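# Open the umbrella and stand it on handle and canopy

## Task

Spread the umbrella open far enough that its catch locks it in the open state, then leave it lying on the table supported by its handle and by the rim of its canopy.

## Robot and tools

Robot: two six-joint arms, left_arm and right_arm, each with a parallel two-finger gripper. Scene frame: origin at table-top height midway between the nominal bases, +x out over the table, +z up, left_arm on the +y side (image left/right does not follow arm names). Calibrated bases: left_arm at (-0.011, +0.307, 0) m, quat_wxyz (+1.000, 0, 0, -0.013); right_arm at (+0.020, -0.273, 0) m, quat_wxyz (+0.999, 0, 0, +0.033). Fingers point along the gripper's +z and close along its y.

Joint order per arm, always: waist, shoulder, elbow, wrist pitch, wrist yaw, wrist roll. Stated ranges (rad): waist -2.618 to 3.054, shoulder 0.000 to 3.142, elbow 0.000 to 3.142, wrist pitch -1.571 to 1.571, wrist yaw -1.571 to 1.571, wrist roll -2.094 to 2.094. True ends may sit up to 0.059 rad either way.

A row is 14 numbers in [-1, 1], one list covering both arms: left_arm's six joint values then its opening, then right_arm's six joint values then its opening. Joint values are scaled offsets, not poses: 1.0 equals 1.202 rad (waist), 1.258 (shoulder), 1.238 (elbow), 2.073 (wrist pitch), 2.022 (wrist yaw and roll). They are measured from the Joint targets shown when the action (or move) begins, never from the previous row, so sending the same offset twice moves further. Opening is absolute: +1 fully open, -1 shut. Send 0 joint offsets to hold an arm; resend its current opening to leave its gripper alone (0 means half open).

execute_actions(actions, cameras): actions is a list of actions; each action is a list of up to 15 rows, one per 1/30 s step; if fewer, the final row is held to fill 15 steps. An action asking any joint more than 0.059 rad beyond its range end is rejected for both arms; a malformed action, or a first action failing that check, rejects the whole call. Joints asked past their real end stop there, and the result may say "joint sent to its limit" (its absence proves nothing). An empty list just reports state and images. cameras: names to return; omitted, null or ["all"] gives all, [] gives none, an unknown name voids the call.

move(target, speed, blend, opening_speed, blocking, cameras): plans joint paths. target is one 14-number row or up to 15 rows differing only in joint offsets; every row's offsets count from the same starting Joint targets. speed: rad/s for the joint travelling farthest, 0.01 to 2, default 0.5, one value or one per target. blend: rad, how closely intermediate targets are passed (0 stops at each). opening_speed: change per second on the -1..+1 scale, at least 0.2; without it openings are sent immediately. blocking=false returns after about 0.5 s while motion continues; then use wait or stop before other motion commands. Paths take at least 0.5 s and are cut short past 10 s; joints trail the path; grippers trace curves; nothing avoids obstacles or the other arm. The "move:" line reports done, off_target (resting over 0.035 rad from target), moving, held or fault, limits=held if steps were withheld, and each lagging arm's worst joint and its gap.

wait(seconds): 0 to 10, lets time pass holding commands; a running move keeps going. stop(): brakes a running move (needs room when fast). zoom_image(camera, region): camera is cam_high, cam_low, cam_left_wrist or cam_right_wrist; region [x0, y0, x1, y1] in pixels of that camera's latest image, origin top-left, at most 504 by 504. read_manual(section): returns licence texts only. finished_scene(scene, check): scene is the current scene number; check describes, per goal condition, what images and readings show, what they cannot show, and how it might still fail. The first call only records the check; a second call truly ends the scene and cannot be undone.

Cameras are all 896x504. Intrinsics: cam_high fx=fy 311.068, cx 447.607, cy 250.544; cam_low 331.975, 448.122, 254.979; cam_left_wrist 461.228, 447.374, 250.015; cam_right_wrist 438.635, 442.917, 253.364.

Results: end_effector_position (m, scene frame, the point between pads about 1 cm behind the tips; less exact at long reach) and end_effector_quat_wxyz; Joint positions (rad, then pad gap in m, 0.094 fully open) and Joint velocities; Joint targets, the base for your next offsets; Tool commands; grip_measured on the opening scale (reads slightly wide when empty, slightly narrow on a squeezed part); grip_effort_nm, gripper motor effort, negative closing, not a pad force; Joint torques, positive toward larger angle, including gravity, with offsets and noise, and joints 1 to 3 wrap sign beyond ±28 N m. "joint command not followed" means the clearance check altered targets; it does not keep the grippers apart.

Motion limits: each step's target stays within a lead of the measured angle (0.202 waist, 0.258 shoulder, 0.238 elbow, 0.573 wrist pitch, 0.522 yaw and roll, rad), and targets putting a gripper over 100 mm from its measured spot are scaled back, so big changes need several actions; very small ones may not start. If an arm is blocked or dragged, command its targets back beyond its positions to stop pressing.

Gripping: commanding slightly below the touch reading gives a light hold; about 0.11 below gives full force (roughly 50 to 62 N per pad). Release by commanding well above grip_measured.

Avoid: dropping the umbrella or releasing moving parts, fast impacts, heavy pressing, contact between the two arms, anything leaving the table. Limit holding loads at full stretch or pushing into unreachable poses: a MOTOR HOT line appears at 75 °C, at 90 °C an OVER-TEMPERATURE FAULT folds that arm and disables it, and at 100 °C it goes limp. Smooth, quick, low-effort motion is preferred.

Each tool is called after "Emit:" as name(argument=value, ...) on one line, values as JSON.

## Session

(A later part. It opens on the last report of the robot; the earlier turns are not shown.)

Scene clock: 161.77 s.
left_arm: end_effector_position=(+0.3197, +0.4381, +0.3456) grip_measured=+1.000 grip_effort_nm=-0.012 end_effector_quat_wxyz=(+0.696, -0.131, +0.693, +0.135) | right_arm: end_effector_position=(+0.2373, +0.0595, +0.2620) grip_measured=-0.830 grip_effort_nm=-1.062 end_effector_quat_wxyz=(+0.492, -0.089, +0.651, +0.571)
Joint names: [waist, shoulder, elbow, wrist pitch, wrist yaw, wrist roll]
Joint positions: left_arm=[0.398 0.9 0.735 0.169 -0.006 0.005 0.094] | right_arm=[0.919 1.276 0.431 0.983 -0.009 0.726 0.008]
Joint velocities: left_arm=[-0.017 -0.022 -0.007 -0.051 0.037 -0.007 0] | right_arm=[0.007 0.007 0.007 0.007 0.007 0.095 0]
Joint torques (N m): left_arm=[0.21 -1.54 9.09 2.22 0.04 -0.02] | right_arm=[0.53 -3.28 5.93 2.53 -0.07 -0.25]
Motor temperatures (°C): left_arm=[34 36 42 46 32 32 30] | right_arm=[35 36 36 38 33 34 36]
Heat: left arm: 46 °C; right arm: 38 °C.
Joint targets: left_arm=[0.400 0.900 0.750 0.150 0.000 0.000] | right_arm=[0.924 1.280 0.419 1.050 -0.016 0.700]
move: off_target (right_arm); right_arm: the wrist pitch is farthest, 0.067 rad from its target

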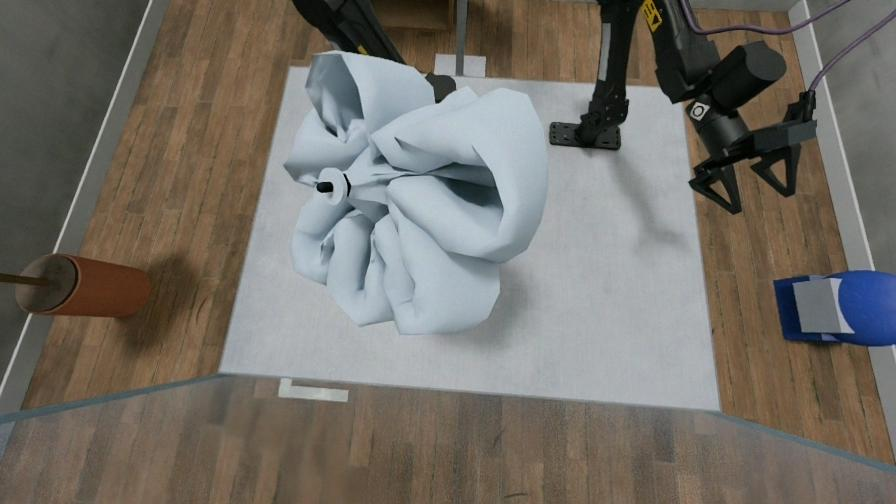

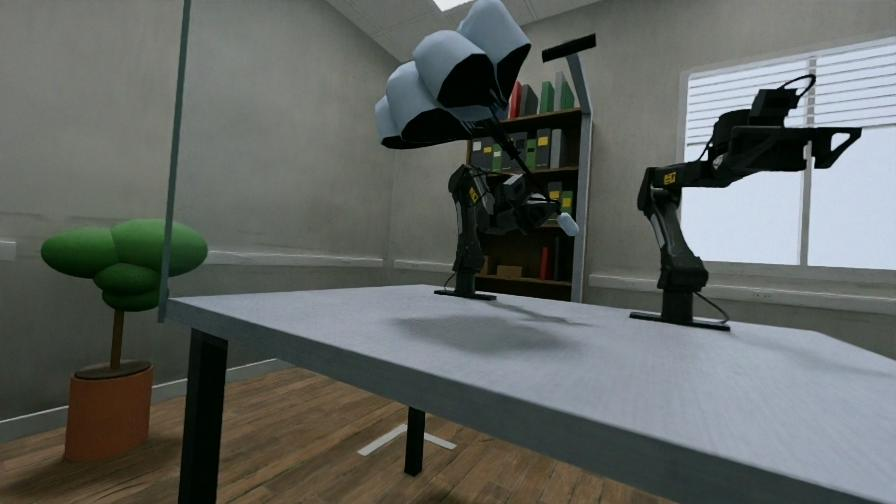

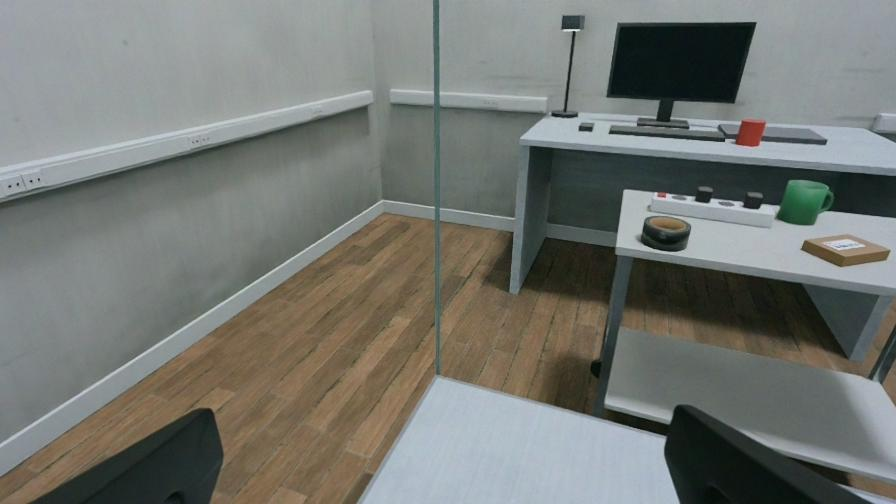

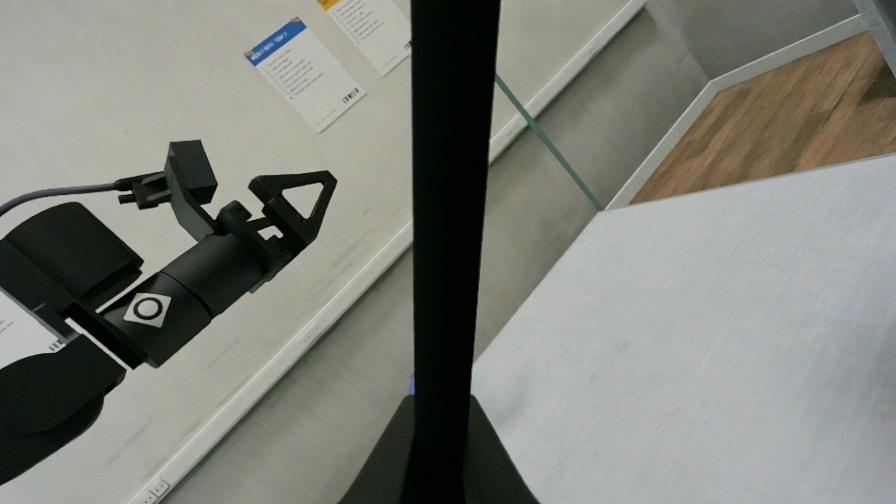

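Emit:
move(target=[[-0.9576,-0.0318,0.2399,-0.2658,0,-0.0307,-0.362,0,0,0,0,0,0,-1]], speed=0.8)

Scene clock: 183.40 s.
left_arm: end_effector_position=(+0.2228, +0.0803, +0.3590) grip_measured=-0.361 grip_effort_nm=-0.081 end_effector_quat_wxyz=(+0.568, +0.275, +0.735, -0.250) | right_arm: end_effector_position=(+0.2373, +0.0594, +0.2624) grip_measured=-0.830 grip_effort_nm=-1.062 end_effector_quat_wxyz=(+0.492, -0.088, +0.650, +0.572)
Joint names: [waist, shoulder, elbow, wrist pitch, wrist yaw, wrist roll]
Joint positions: left_arm=[-0.745 0.872 1.02 -0.381 0.002 -0.057 0.03] | right_arm=[0.919 1.276 0.431 0.985 -0.009 0.727 0.008]
Joint velocities: left_arm=[0.007 0.007 -0.022 0.007 -0.125 0.022 0] | right_arm=[-0.012 -0.007 0.002 -0.051 0.007 -0.007 -0.001]
Joint torques (N m): left_arm=[-0.49 -1.85 9.59 2.25 -0.04 -0.01] | right_arm=[0.5 -3.26 6 2.5 -0.08 -0.26]
Motor temperatures (°C): left_arm=[34 35 42 47 32 32 30] | right_arm=[35 35 36 43 33 34 36]
Heat: left arm: 47 °C; right arm: 43 °C.
Joint targets: left_arm=[-0.751 0.861 1.047 -0.401 0.000 -0.062] | right_arm=[0.924 1.280 0.419 1.050 -0.016 0.700]
move: off_target (right_arm); right_arm: the wrist pitch is farthest, 0.065 rad from its target

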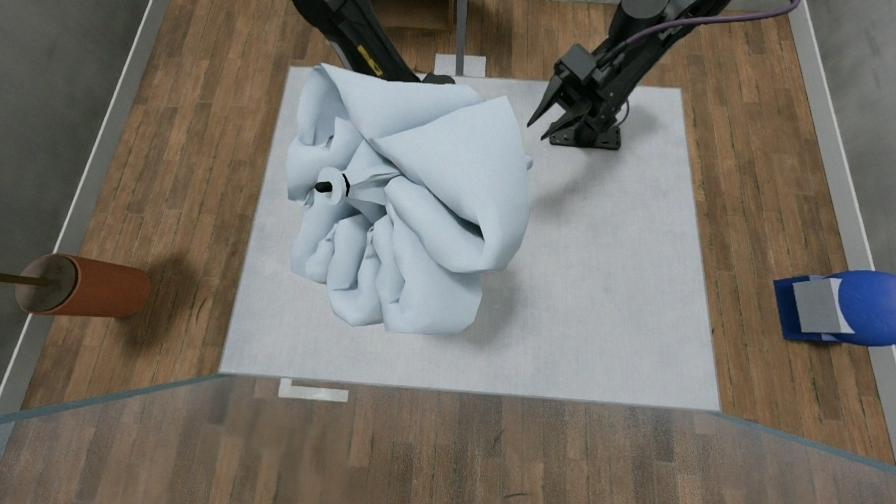

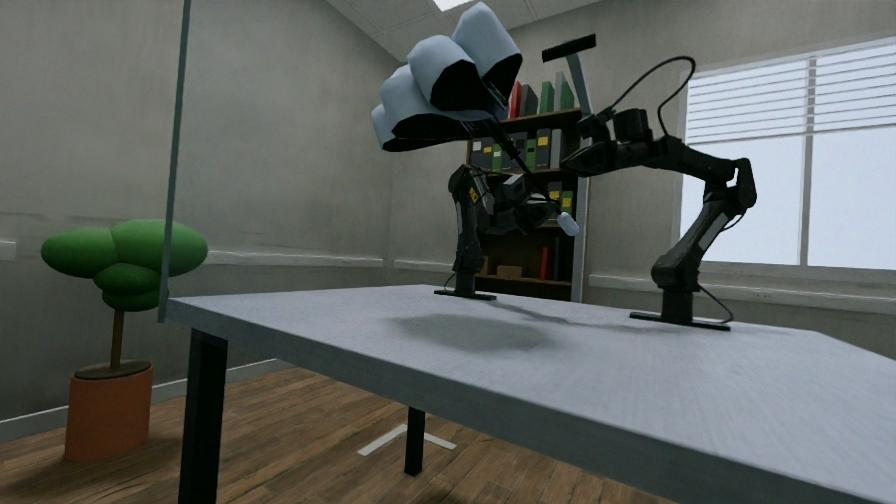

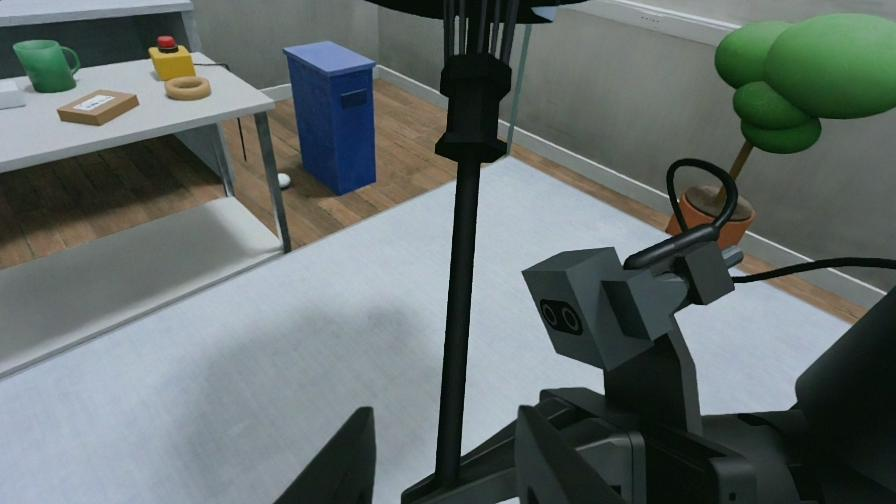

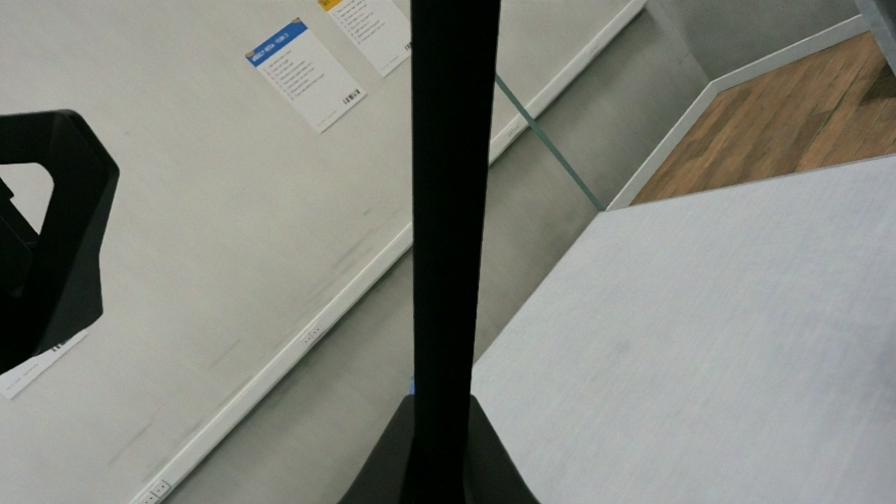

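Emit:
execute_actions(actions=[])

Scene clock: 202.30 s.
left_arm: end_effector_position=(+0.2228, +0.0804, +0.3586) grip_measured=-0.361 grip_effort_nm=-0.076 end_effector_quat_wxyz=(+0.567, +0.275, +0.735, -0.250) | right_arm: end_effector_position=(+0.2373, +0.0594, +0.2625) grip_measured=-0.830 grip_effort_nm=-1.062 end_effector_quat_wxyz=(+0.492, -0.088, +0.650, +0.572)
Joint names: [waist, shoulder, elbow, wrist pitch, wrist yaw, wrist roll]
Joint positions: left_arm=[-0.745 0.872 1.02 -0.383 0.002 -0.057 0.03] | right_arm=[0.919 1.276 0.431 0.986 -0.009 0.727 0.008]
Joint velocities: left_arm=[-0.007 0.002 -0.007 0.007 0.007 -0.037 0] | right_arm=[0.012 -0.012 -0.007 -0.095 -0.051 0.051 -0.002]
Joint torques (N m): left_arm=[-0.47 -1.85 9.61 2.24 -0.04 -0.02] | right_arm=[0.44 -3.26 5.96 2.49 -0.06 -0.24]
Motor temperatures (°C): left_arm=[34 35 41 47 32 32 30] | right_arm=[35 35 36 45 33 34 37]
Heat: left arm: 47 °C; right arm: 45 °C.
Joint targets: left_arm=[-0.751 0.861 1.047 -0.401 0.000 -0.062] | right_arm=[0.924 1.280 0.419 1.050 -0.016 0.700]
Tool commands: left_gripper/opening=-0.362 right_gripper/opening=-1.0

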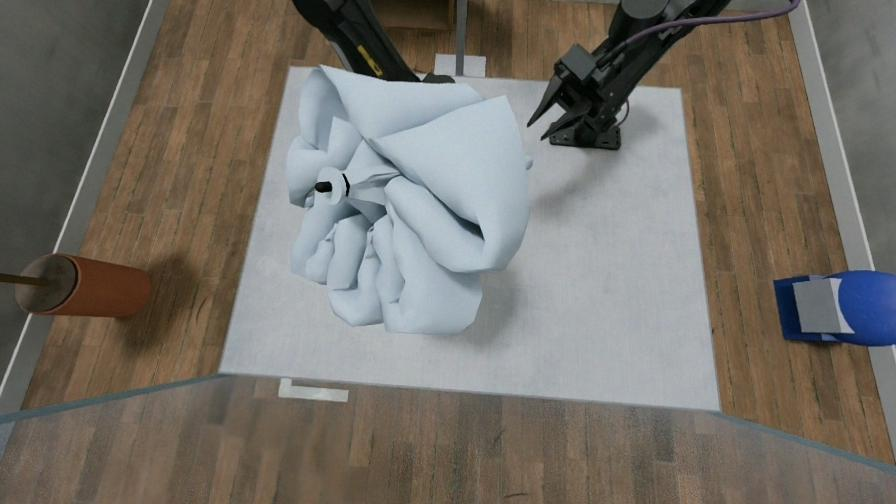

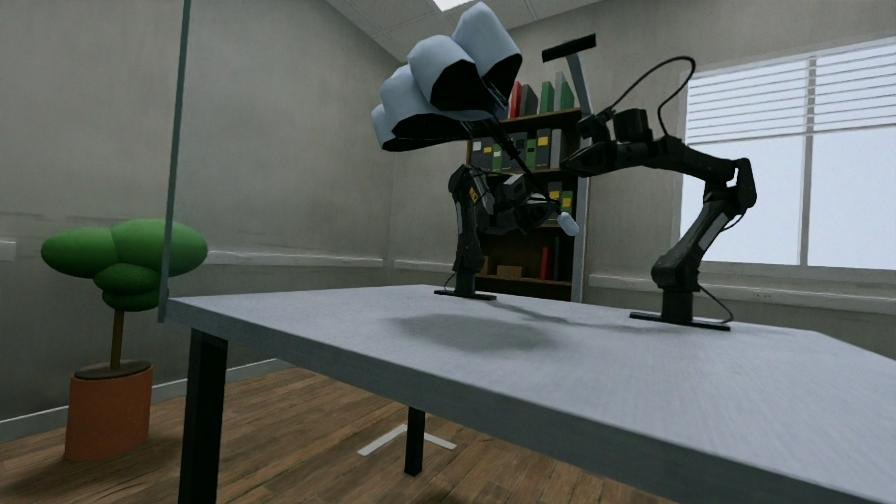

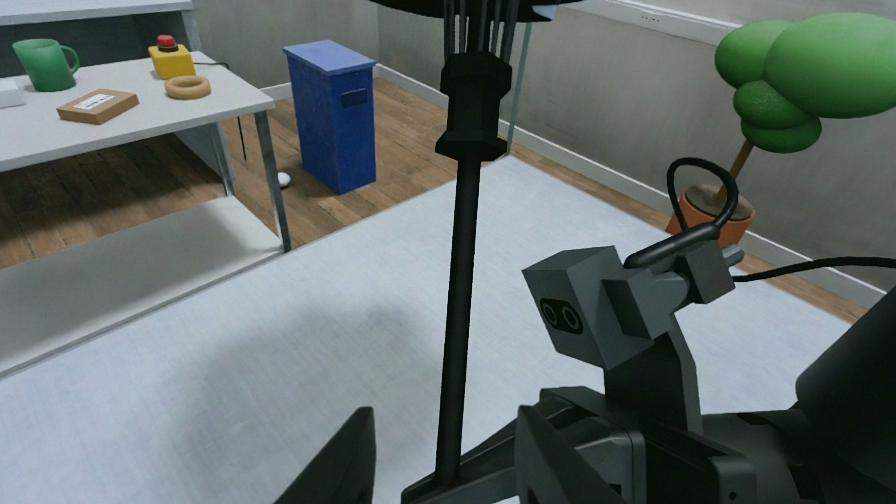

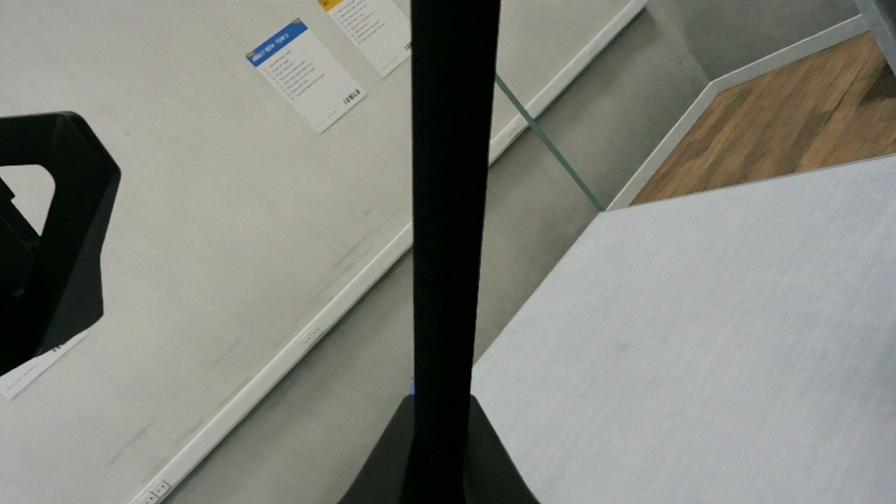

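Emit:
move(target=[-0.005, 0.156, 0.0416, 0.0726, 0, 0.0406, -0.362, 0, 0, 0, 0, 0, 0, -1], speed=0.4, cameras=["cam_left_wrist", "cam_low"])

Scene clock: 209.83 s.
left_arm: end_effector_position=(+0.2574, +0.0438, +0.3525) grip_measured=-0.361 grip_effort_nm=-0.071 end_effector_quat_wxyz=(+0.573, +0.303, +0.726, -0.231) | right_arm: end_effector_position=(+0.2373, +0.0594, +0.2625) grip_measured=-0.830 grip_effort_nm=-1.057 end_effector_quat_wxyz=(+0.492, -0.088, +0.650, +0.572)
Joint names: [waist, shoulder, elbow, wrist pitch, wrist yaw, wrist roll]
Joint positions: left_arm=[-0.751 1.056 1.069 -0.253 0.002 0.014 0.03] | right_arm=[0.919 1.276 0.431 0.986 -0.009 0.727 0.008]
Joint velocities: left_arm=[0.002 -0.007 -0.002 -0.051 -0.022 0.037 0] | right_arm=[-0.012 0.002 0.002 -0.066 -0.037 -0.051 -0.001]
Joint torques (N m): left_arm=[-0.5 -2.43 10.1 2.43 -0.04 0.11] | right_arm=[0.46 -3.22 5.96 2.49 -0.08 -0.25]
Motor temperatures (°C): left_arm=[34 35 42 47 32 32 30] | right_arm=[35 35 36 46 33 34 37]
Heat: left arm: 47 °C; right arm: 46 °C.
Joint targets: left_arm=[-0.757 1.057 1.098 -0.251 0.000 0.020] | right_arm=[0.924 1.280 0.419 1.050 -0.016 0.700]
move: off_target (right_arm); right_arm: the wrist pitch is farthest, 0.064 rad from its target
Images, in order (width x height): cam_low 896x504, cam_left_wrist 896x504.

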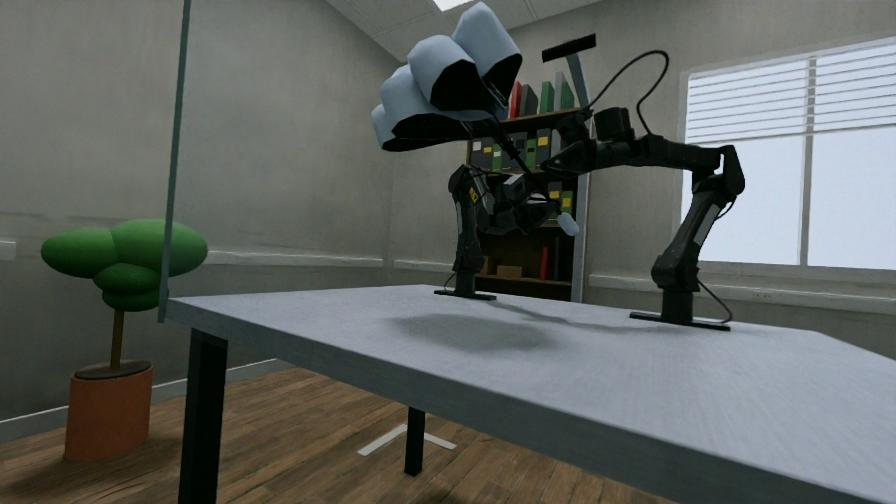

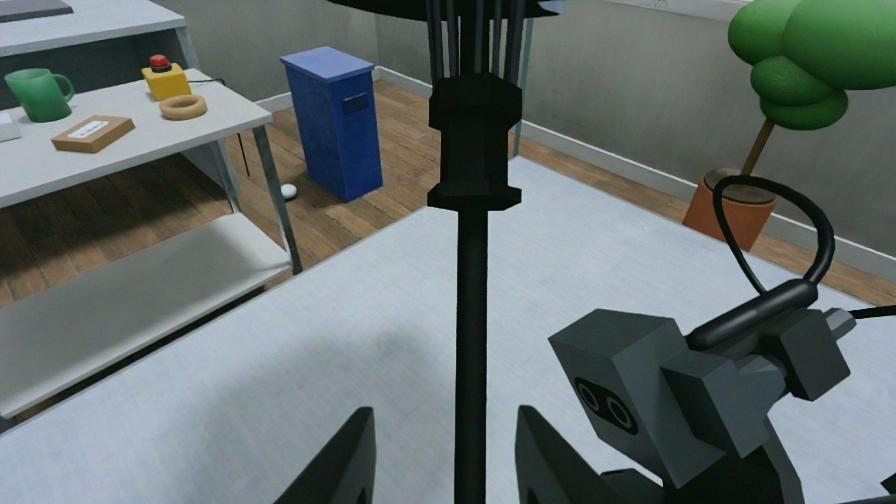

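Emit:
move(target=[-0.0141, 0.1562, 0.042, 0.0728, 0, 0, -0.362, 0, 0, 0, 0, 0, 0, -1], speed=0.4, cameras=["cam_left_wrist", "cam_low"])

Scene clock: 225.47 s.
left_arm: end_effector_position=(+0.2908, +0.0015, +0.3406) grip_measured=-0.361 grip_effort_nm=-0.076 end_effector_quat_wxyz=(+0.575, +0.308, +0.720, -0.236) | right_arm: end_effector_position=(+0.2373, +0.0594, +0.2626) grip_measured=-0.830 grip_effort_nm=-1.062 end_effector_quat_wxyz=(+0.492, -0.088, +0.650, +0.572)
Joint names: [waist, shoulder, elbow, wrist pitch, wrist yaw, wrist roll]
Joint positions: left_arm=[-0.766 1.249 1.121 -0.102 0.002 0.015 0.03] | right_arm=[0.919 1.276 0.431 0.986 -0.009 0.727 0.008]
Joint velocities: left_arm=[0.007 -0.012 -0.027 -0.022 0.037 -0.051 0.001] | right_arm=[0.002 -0.012 -0.007 0.037 -0.007 -0.007 0]
Joint torques (N m): left_arm=[-0.61 -3.82 10.28 2.44 -0.05 0.1] | right_arm=[0.5 -3.25 5.98 2.48 -0.06 -0.25]
Motor temperatures (°C): left_arm=[34 35 43 50 32 32 30] | right_arm=[35 35 36 48 33 34 37]
Heat: left arm: 50 °C; right arm: 48 °C.
Joint targets: left_arm=[-0.774 1.253 1.150 -0.100 0.000 0.020] | right_arm=[0.924 1.280 0.419 1.050 -0.016 0.700]
move: off_target (right_arm); right_arm: the wrist pitch is farthest, 0.064 rad from its target
Images, in order (width x height): cam_low 896x504, cam_left_wrist 896x504.

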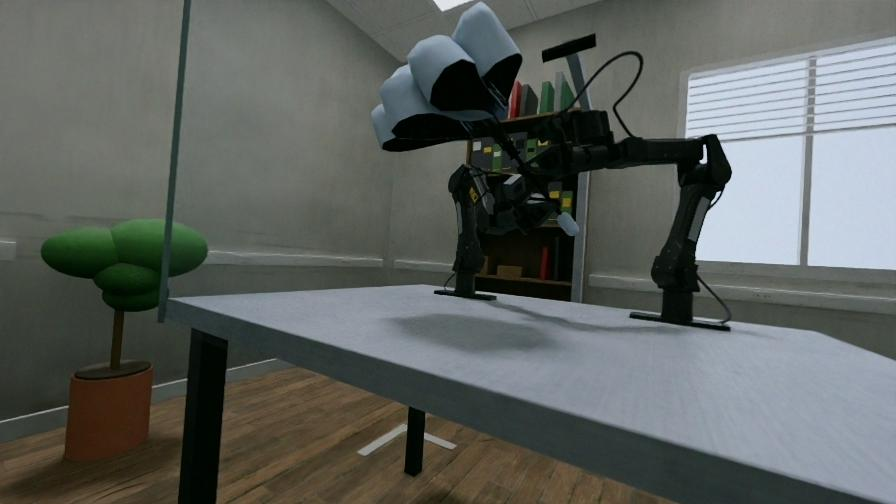

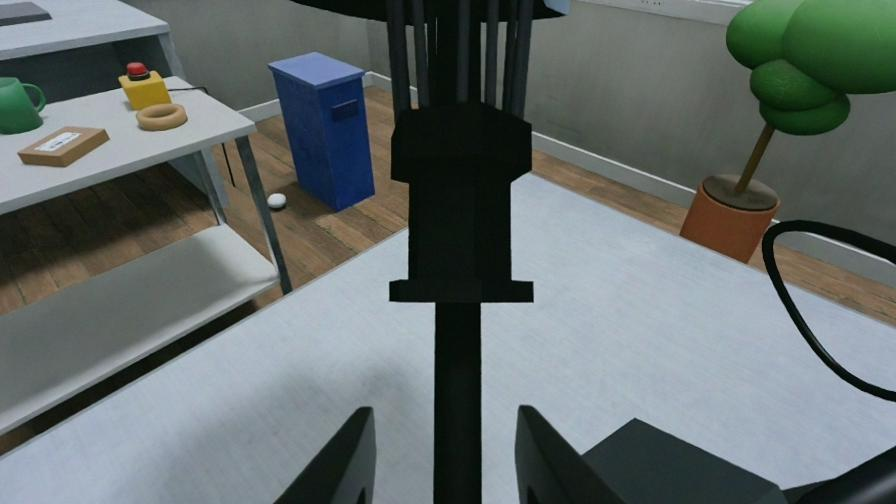

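Emit:
zoom_image(camera="cam_left_wrist", region=[290, 0, 630, 500])

Scaled by 1.008 from the camera's 896x504 image, which has a finer 1280x720 frame.

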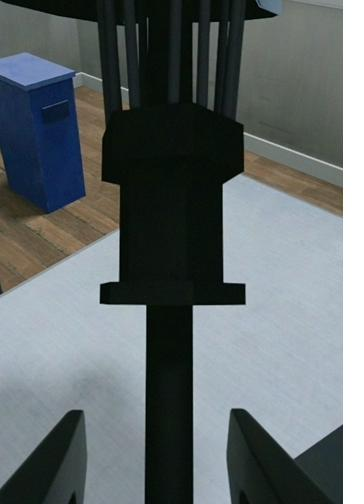

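Emit:
move(target=[-0.005, 0.0286, 0.0194, 0.0154, 0, 0, -0.362, 0, 0, 0, 0, 0, 0, -1], speed=0.4, cameras=["cam_left_wrist"])

Emit:
move(target=[0, 0, 0, 0, 0, 0, -0.723, 0, 0, 0, 0, 0, 0, -1], speed=0.4, opening_speed=0.6, cameras=["cam_left_wrist"])

Scene clock: 251.93 s.
left_arm: end_effector_position=(+0.2955, -0.0067, +0.3470) grip_measured=-0.361 grip_effort_nm=-0.076 end_effector_quat_wxyz=(+0.583, +0.307, +0.713, -0.242) | right_arm: end_effector_position=(+0.2373, +0.0594, +0.2626) grip_measured=-0.830 grip_effort_nm=-1.057 end_effector_quat_wxyz=(+0.492, -0.088, +0.650, +0.572)
Joint names: [waist, shoulder, elbow, wrist pitch, wrist yaw, wrist roll]
Joint positions: left_arm=[-0.772 1.279 1.143 -0.07 0.002 0.015 0.03] | right_arm=[0.919 1.276 0.431 0.986 -0.009 0.727 0.008]
Joint velocities: left_arm=[-0.002 -0.017 -0.012 0.007 -0.051 -0.007 0.001] | right_arm=[0.002 0.002 -0.002 0.022 -0.022 0.037 0]
Joint torques (N m): left_arm=[-0.62 -3.64 10.41 2.46 -0.04 0.11] | right_arm=[0.49 -3.29 5.98 2.49 -0.07 -0.24]
Motor temperatures (°C): left_arm=[34 35 43 51 32 32 30] | right_arm=[35 35 36 50 33 34 37]
Heat: left arm: 51 °C; right arm: 50 °C.
Joint targets: left_arm=[-0.780 1.289 1.174 -0.068 0.000 0.020] | right_arm=[0.924 1.280 0.419 1.050 -0.016 0.700]
move: off_target (right_arm); right_arm: the wrist pitch is farthest, 0.064 rad from its target
Images, in order (width x height): cam_left_wrist 896x504.

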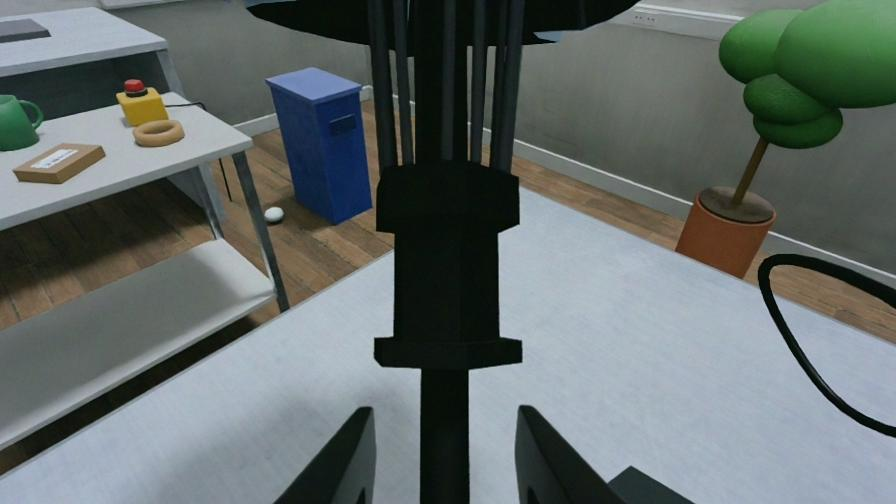

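Scene clock: 252.77 s.
left_arm: end_effector_position=(+0.2955, -0.0068, +0.3471) grip_measured=-0.722 grip_effort_nm=-0.076 end_effector_quat_wxyz=(+0.583, +0.307, +0.712, -0.242) | right_arm: end_effector_position=(+0.2373, +0.0594, +0.2626) grip_measured=-0.830 grip_effort_nm=-1.057 end_effector_quat_wxyz=(+0.492, -0.088, +0.650, +0.572)
Joint names: [waist, shoulder, elbow, wrist pitch, wrist yaw, wrist roll]
Joint positions: left_arm=[-0.772 1.279 1.143 -0.07 0.002 0.015 0.013] | right_arm=[0.919 1.276 0.431 0.986 -0.009 0.727 0.008]
Joint velocities: left_arm=[-0.002 -0.002 0.002 -0.037 0.037 -0.007 -0.001] | right_arm=[-0.002 -0.002 0.022 -0.022 -0.066 -0.066 0]
Joint torques (N m): left_arm=[-0.64 -3.64 10.43 2.45 -0.04 0.11] | right_arm=[0.53 -3.23 5.98 2.49 -0.07 -0.24]
Motor temperatures (°C): left_arm=[34 35 43 51 32 32 30] | right_arm=[35 35 36 50 33 34 37]
Heat: left arm: 51 °C; right arm: 50 °C.
Joint targets: left_arm=[-0.780 1.289 1.174 -0.068 0.000 0.020] | right_arm=[0.924 1.280 0.419 1.050 -0.016 0.700]
move: off_target (right_arm); right_arm: the wrist pitch is farthest, 0.064 rad from its target
Images, in order (width x height): cam_left_wrist 896x504.

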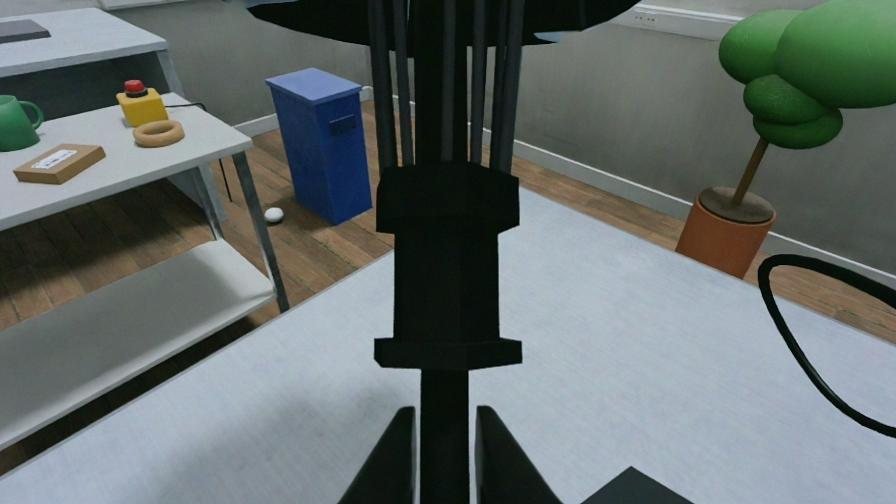

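Emit:
execute_actions(actions=[], cameras=["cam_right_wrist", "cam_low", "cam_high"])

Emit:
zoom_image(camera="cam_right_wrist", region=[300, 0, 600, 504])

Emit:
zoom_image(camera="cam_low", region=[360, 0, 760, 260])

Scene clock: 260.40 s.
left_arm: end_effector_position=(+0.2955, -0.0068, +0.3472) grip_measured=-0.722 grip_effort_nm=-0.071 end_effector_quat_wxyz=(+0.583, +0.307, +0.712, -0.242) | right_arm: end_effector_position=(+0.2373, +0.0594, +0.2626) grip_measured=-0.830 grip_effort_nm=-1.062 end_effector_quat_wxyz=(+0.492, -0.088, +0.650, +0.572)
Joint names: [waist, shoulder, elbow, wrist pitch, wrist yaw, wrist roll]
Joint positions: left_arm=[-0.772 1.279 1.143 -0.069 0.002 0.015 0.013] | right_arm=[0.919 1.276 0.431 0.986 -0.009 0.727 0.008]
Joint velocities: left_arm=[-0.002 0.002 -0.012 -0.037 -0.081 -0.051 0] | right_arm=[-0.012 -0.017 0.012 -0.066 0.051 0.007 0]
Joint torques (N m): left_arm=[-0.61 -3.67 10.41 2.45 -0.05 0.1] | right_arm=[0.5 -3.26 5.96 2.48 -0.08 -0.24]
Motor temperatures (°C): left_arm=[34 35 43 51 32 32 30] | right_arm=[35 35 36 50 33 34 37]
Heat: left arm: 51 °C; right arm: 50 °C.
Joint targets: left_arm=[-0.780 1.289 1.174 -0.068 0.000 0.020] | right_arm=[0.924 1.280 0.419 1.050 -0.016 0.700]
Tool commands: left_gripper/opening=-0.723 right_gripper/opening=-1.0
Images, in order (width x height): cam_high 896x504, cam_low 896x504, cam_right_wrist 896x504.

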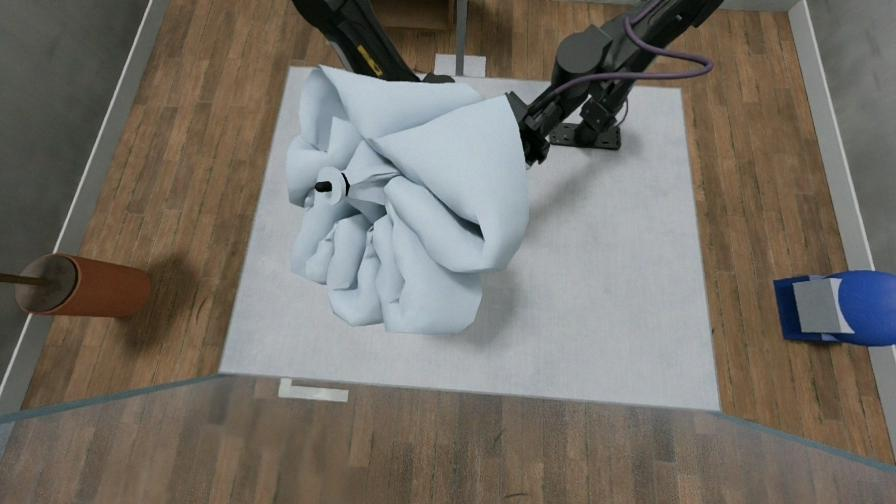

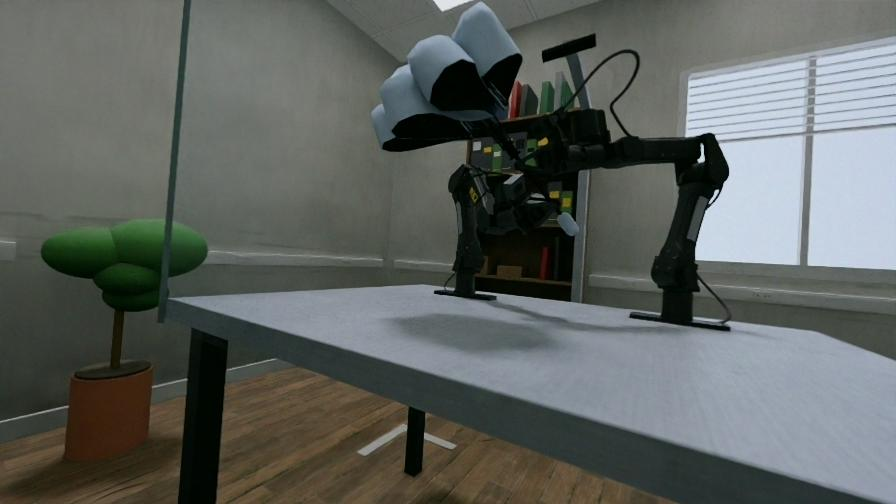

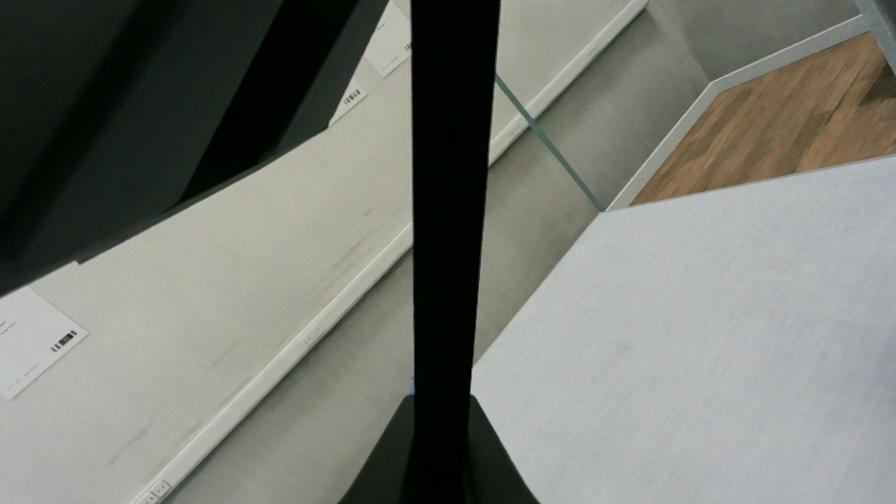

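Scaled by 1.000.

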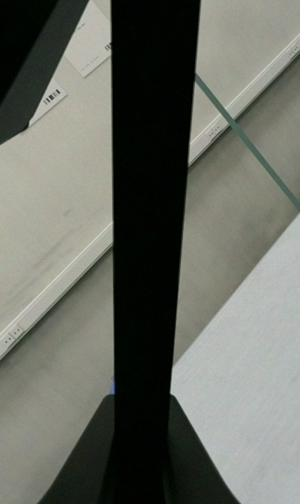

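Scaled by 1.260 from the camera's 896x504 image, which has a finer 1280x720 frame.

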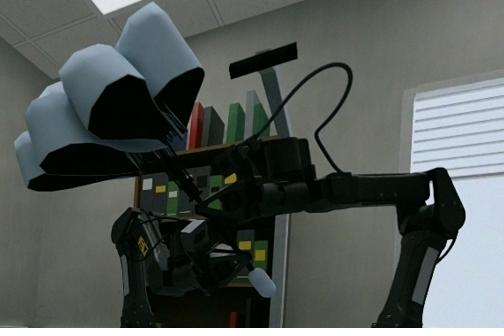

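Emit:
move(target=[[0, -0.0223, -0.0921, 0.0907, 0, 0, -0.723, 0, 0, 0, 0, 0, 0, -1], [0, -0.0167, -0.1632, 0.1872, 0, 0, -0.723, 0, 0, 0, 0, 0, 0, -1]], speed=0.4, blend=0.05)

Scene clock: 277.43 s.
left_arm: end_effector_position=(+0.2999, -0.0113, +0.3599) grip_measured=-0.722 grip_effort_nm=-0.071 end_effector_quat_wxyz=(+0.655, +0.280, +0.648, -0.271) | right_arm: end_effector_position=(+0.2370, +0.0588, +0.2668) grip_measured=-0.830 grip_effort_nm=-1.067 end_effector_quat_wxyz=(+0.496, -0.087, +0.643, +0.576)
Joint names: [waist, shoulder, elbow, wrist pitch, wrist yaw, wrist roll]
Joint positions: left_arm=[-0.772 1.279 0.989 0.295 0.002 0.015 0.013] | right_arm=[0.919 1.276 0.431 1.003 -0.009 0.727 0.008]
Joint velocities: left_arm=[0.002 -0.017 0.007 -0.037 -0.125 -0.007 -0.001] | right_arm=[0.002 0.007 -0.002 0.081 -0.037 0.007 0]
Joint torques (N m): left_arm=[-0.62 -5.2 6.65 2.7 -0.04 0.1] | right_arm=[0.5 -3.28 5.98 2.31 -0.08 -0.26]
Motor temperatures (°C): left_arm=[34 35 43 51 32 32 30] | right_arm=[35 35 36 52 33 34 37]
Heat: left arm: 51 °C; right arm: 52 °C.
Joint targets: left_arm=[-0.780 1.268 0.972 0.320 0.000 0.020] | right_arm=[0.924 1.280 0.419 1.050 -0.016 0.700]
move: off_target (right_arm); right_arm: the wrist pitch is farthest, 0.047 rad from its target

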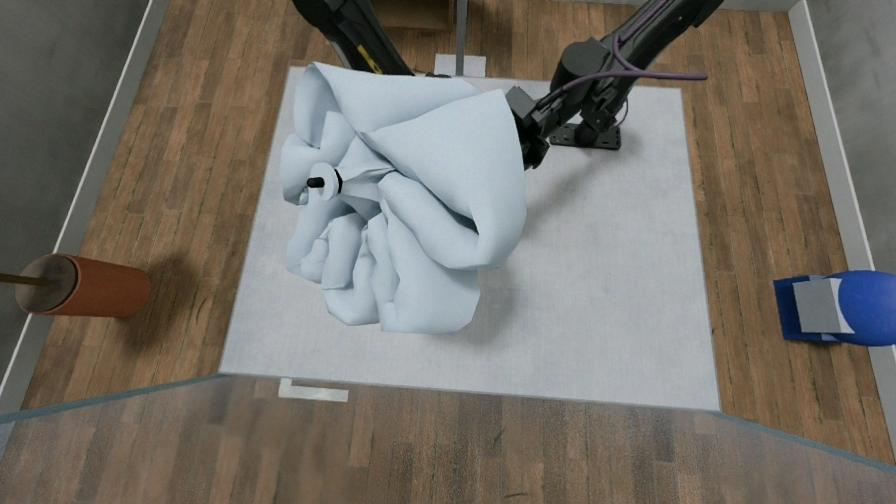

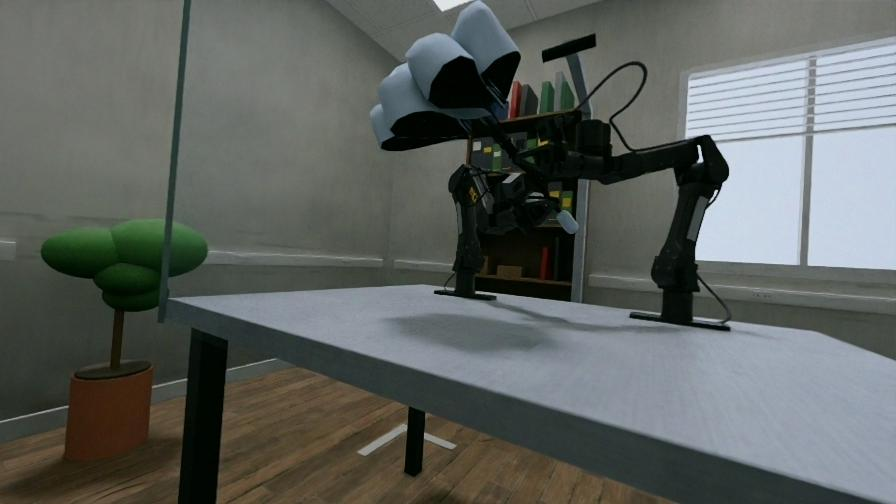

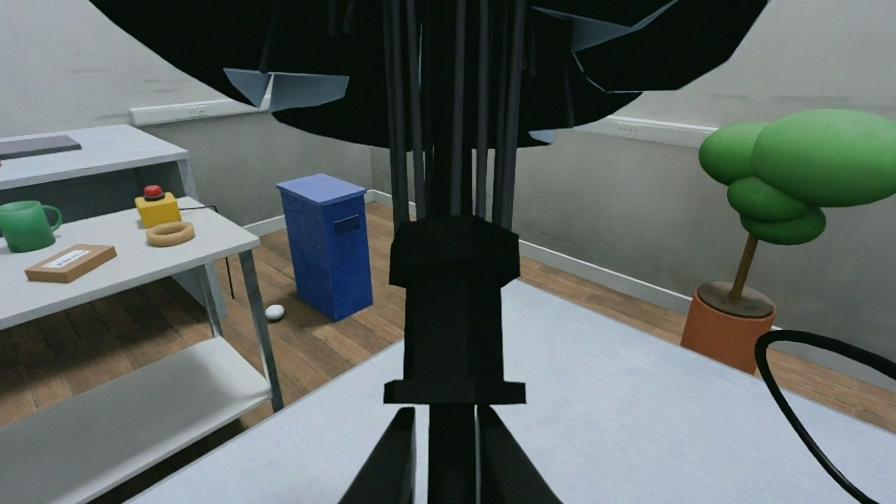

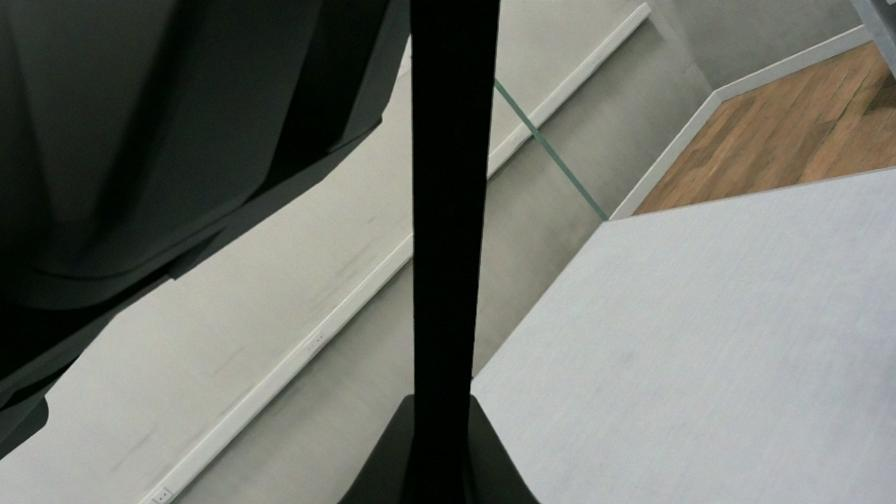

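Emit:
move(target=[0, 0.0858, 0.1397, -0.0371, 0, 0, -0.723, 0, 0, 0, 0, 0, 0, -1], speed=0.25, cameras=["cam_left_wrist", "cam_low", "cam_right_wrist"])

Scene clock: 283.23 s.
left_arm: end_effector_position=(+0.3136, -0.0284, +0.3622) grip_measured=-0.722 grip_effort_nm=-0.081 end_effector_quat_wxyz=(+0.640, +0.288, +0.661, -0.267) | right_arm: end_effector_position=(+0.2450, +0.0520, +0.2731) grip_measured=-0.830 grip_effort_nm=-1.062 end_effector_quat_wxyz=(+0.509, -0.061, +0.637, +0.576)
Joint names: [waist, shoulder, elbow, wrist pitch, wrist yaw, wrist roll]
Joint positions: left_arm=[-0.775 1.364 1.103 0.222 0.005 0.016 0.013] | right_arm=[0.913 1.276 0.431 1.029 0.036 0.746 0.008]
Joint velocities: left_arm=[-0.007 -0.007 0.007 -0.022 -0.022 0.037 0] | right_arm=[-0.027 -0.002 0.007 -0.037 0.022 0.007 0]
Joint torques (N m): left_arm=[-0.34 -4.25 11.36 2.65 -0.07 0.09] | right_arm=[1.1 -3.26 5.98 2.06 -0.58 -0.44]
Motor temperatures (°C): left_arm=[34 35 42 51 32 32 30] | right_arm=[35 35 36 51 33 34 37]
Heat: left arm: 51 °C; right arm: 51 °C.
Joint targets: left_arm=[-0.780 1.376 1.145 0.243 0.000 0.020] | right_arm=[0.924 1.280 0.419 1.050 -0.016 0.700]
move: off_target (left_arm, right_arm); left_arm: the elbow is farthest, 0.042 rad from its target; right_arm: the wrist yaw is farthest, 0.052 rad from its target
Images, in order (width x height): cam_low 896x504, cam_left_wrist 896x504, cam_right_wrist 896x504.

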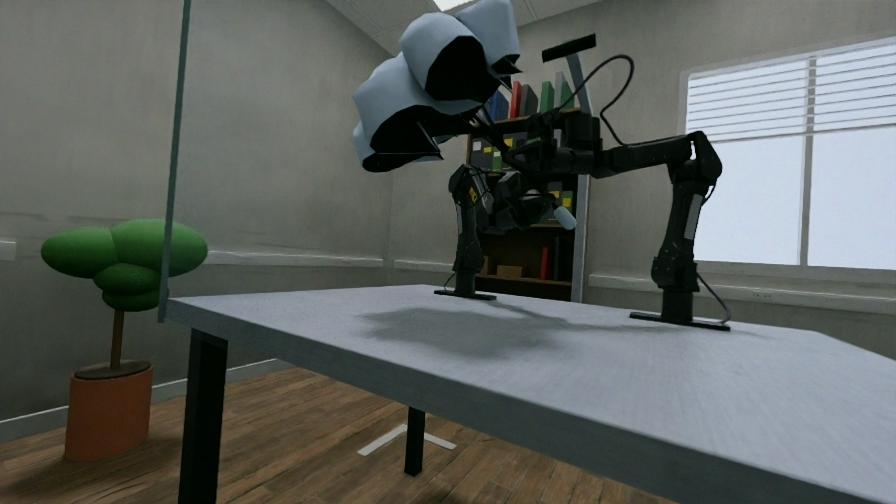

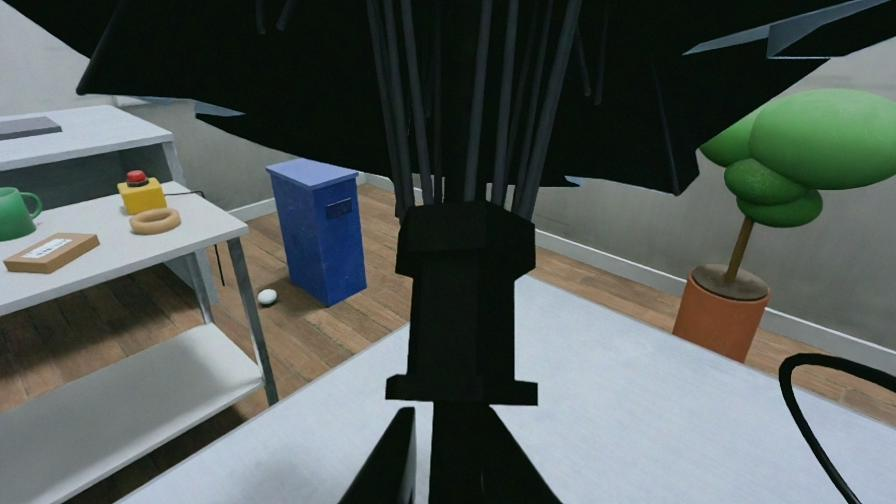

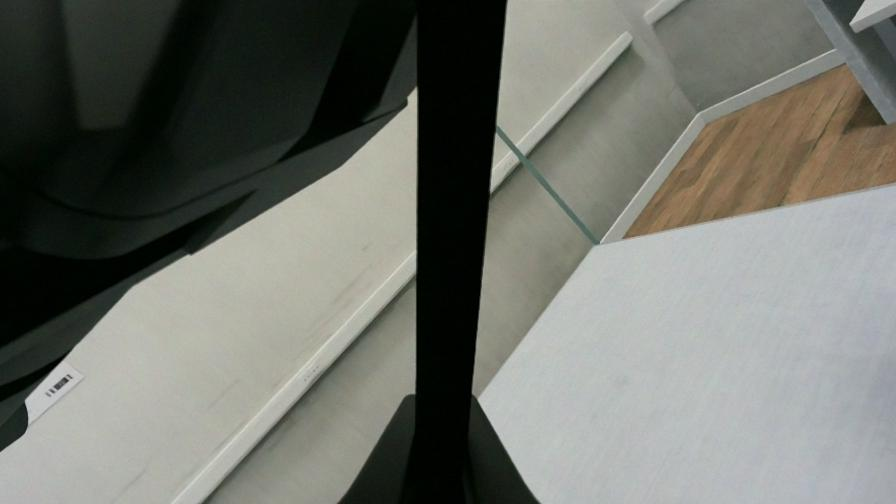

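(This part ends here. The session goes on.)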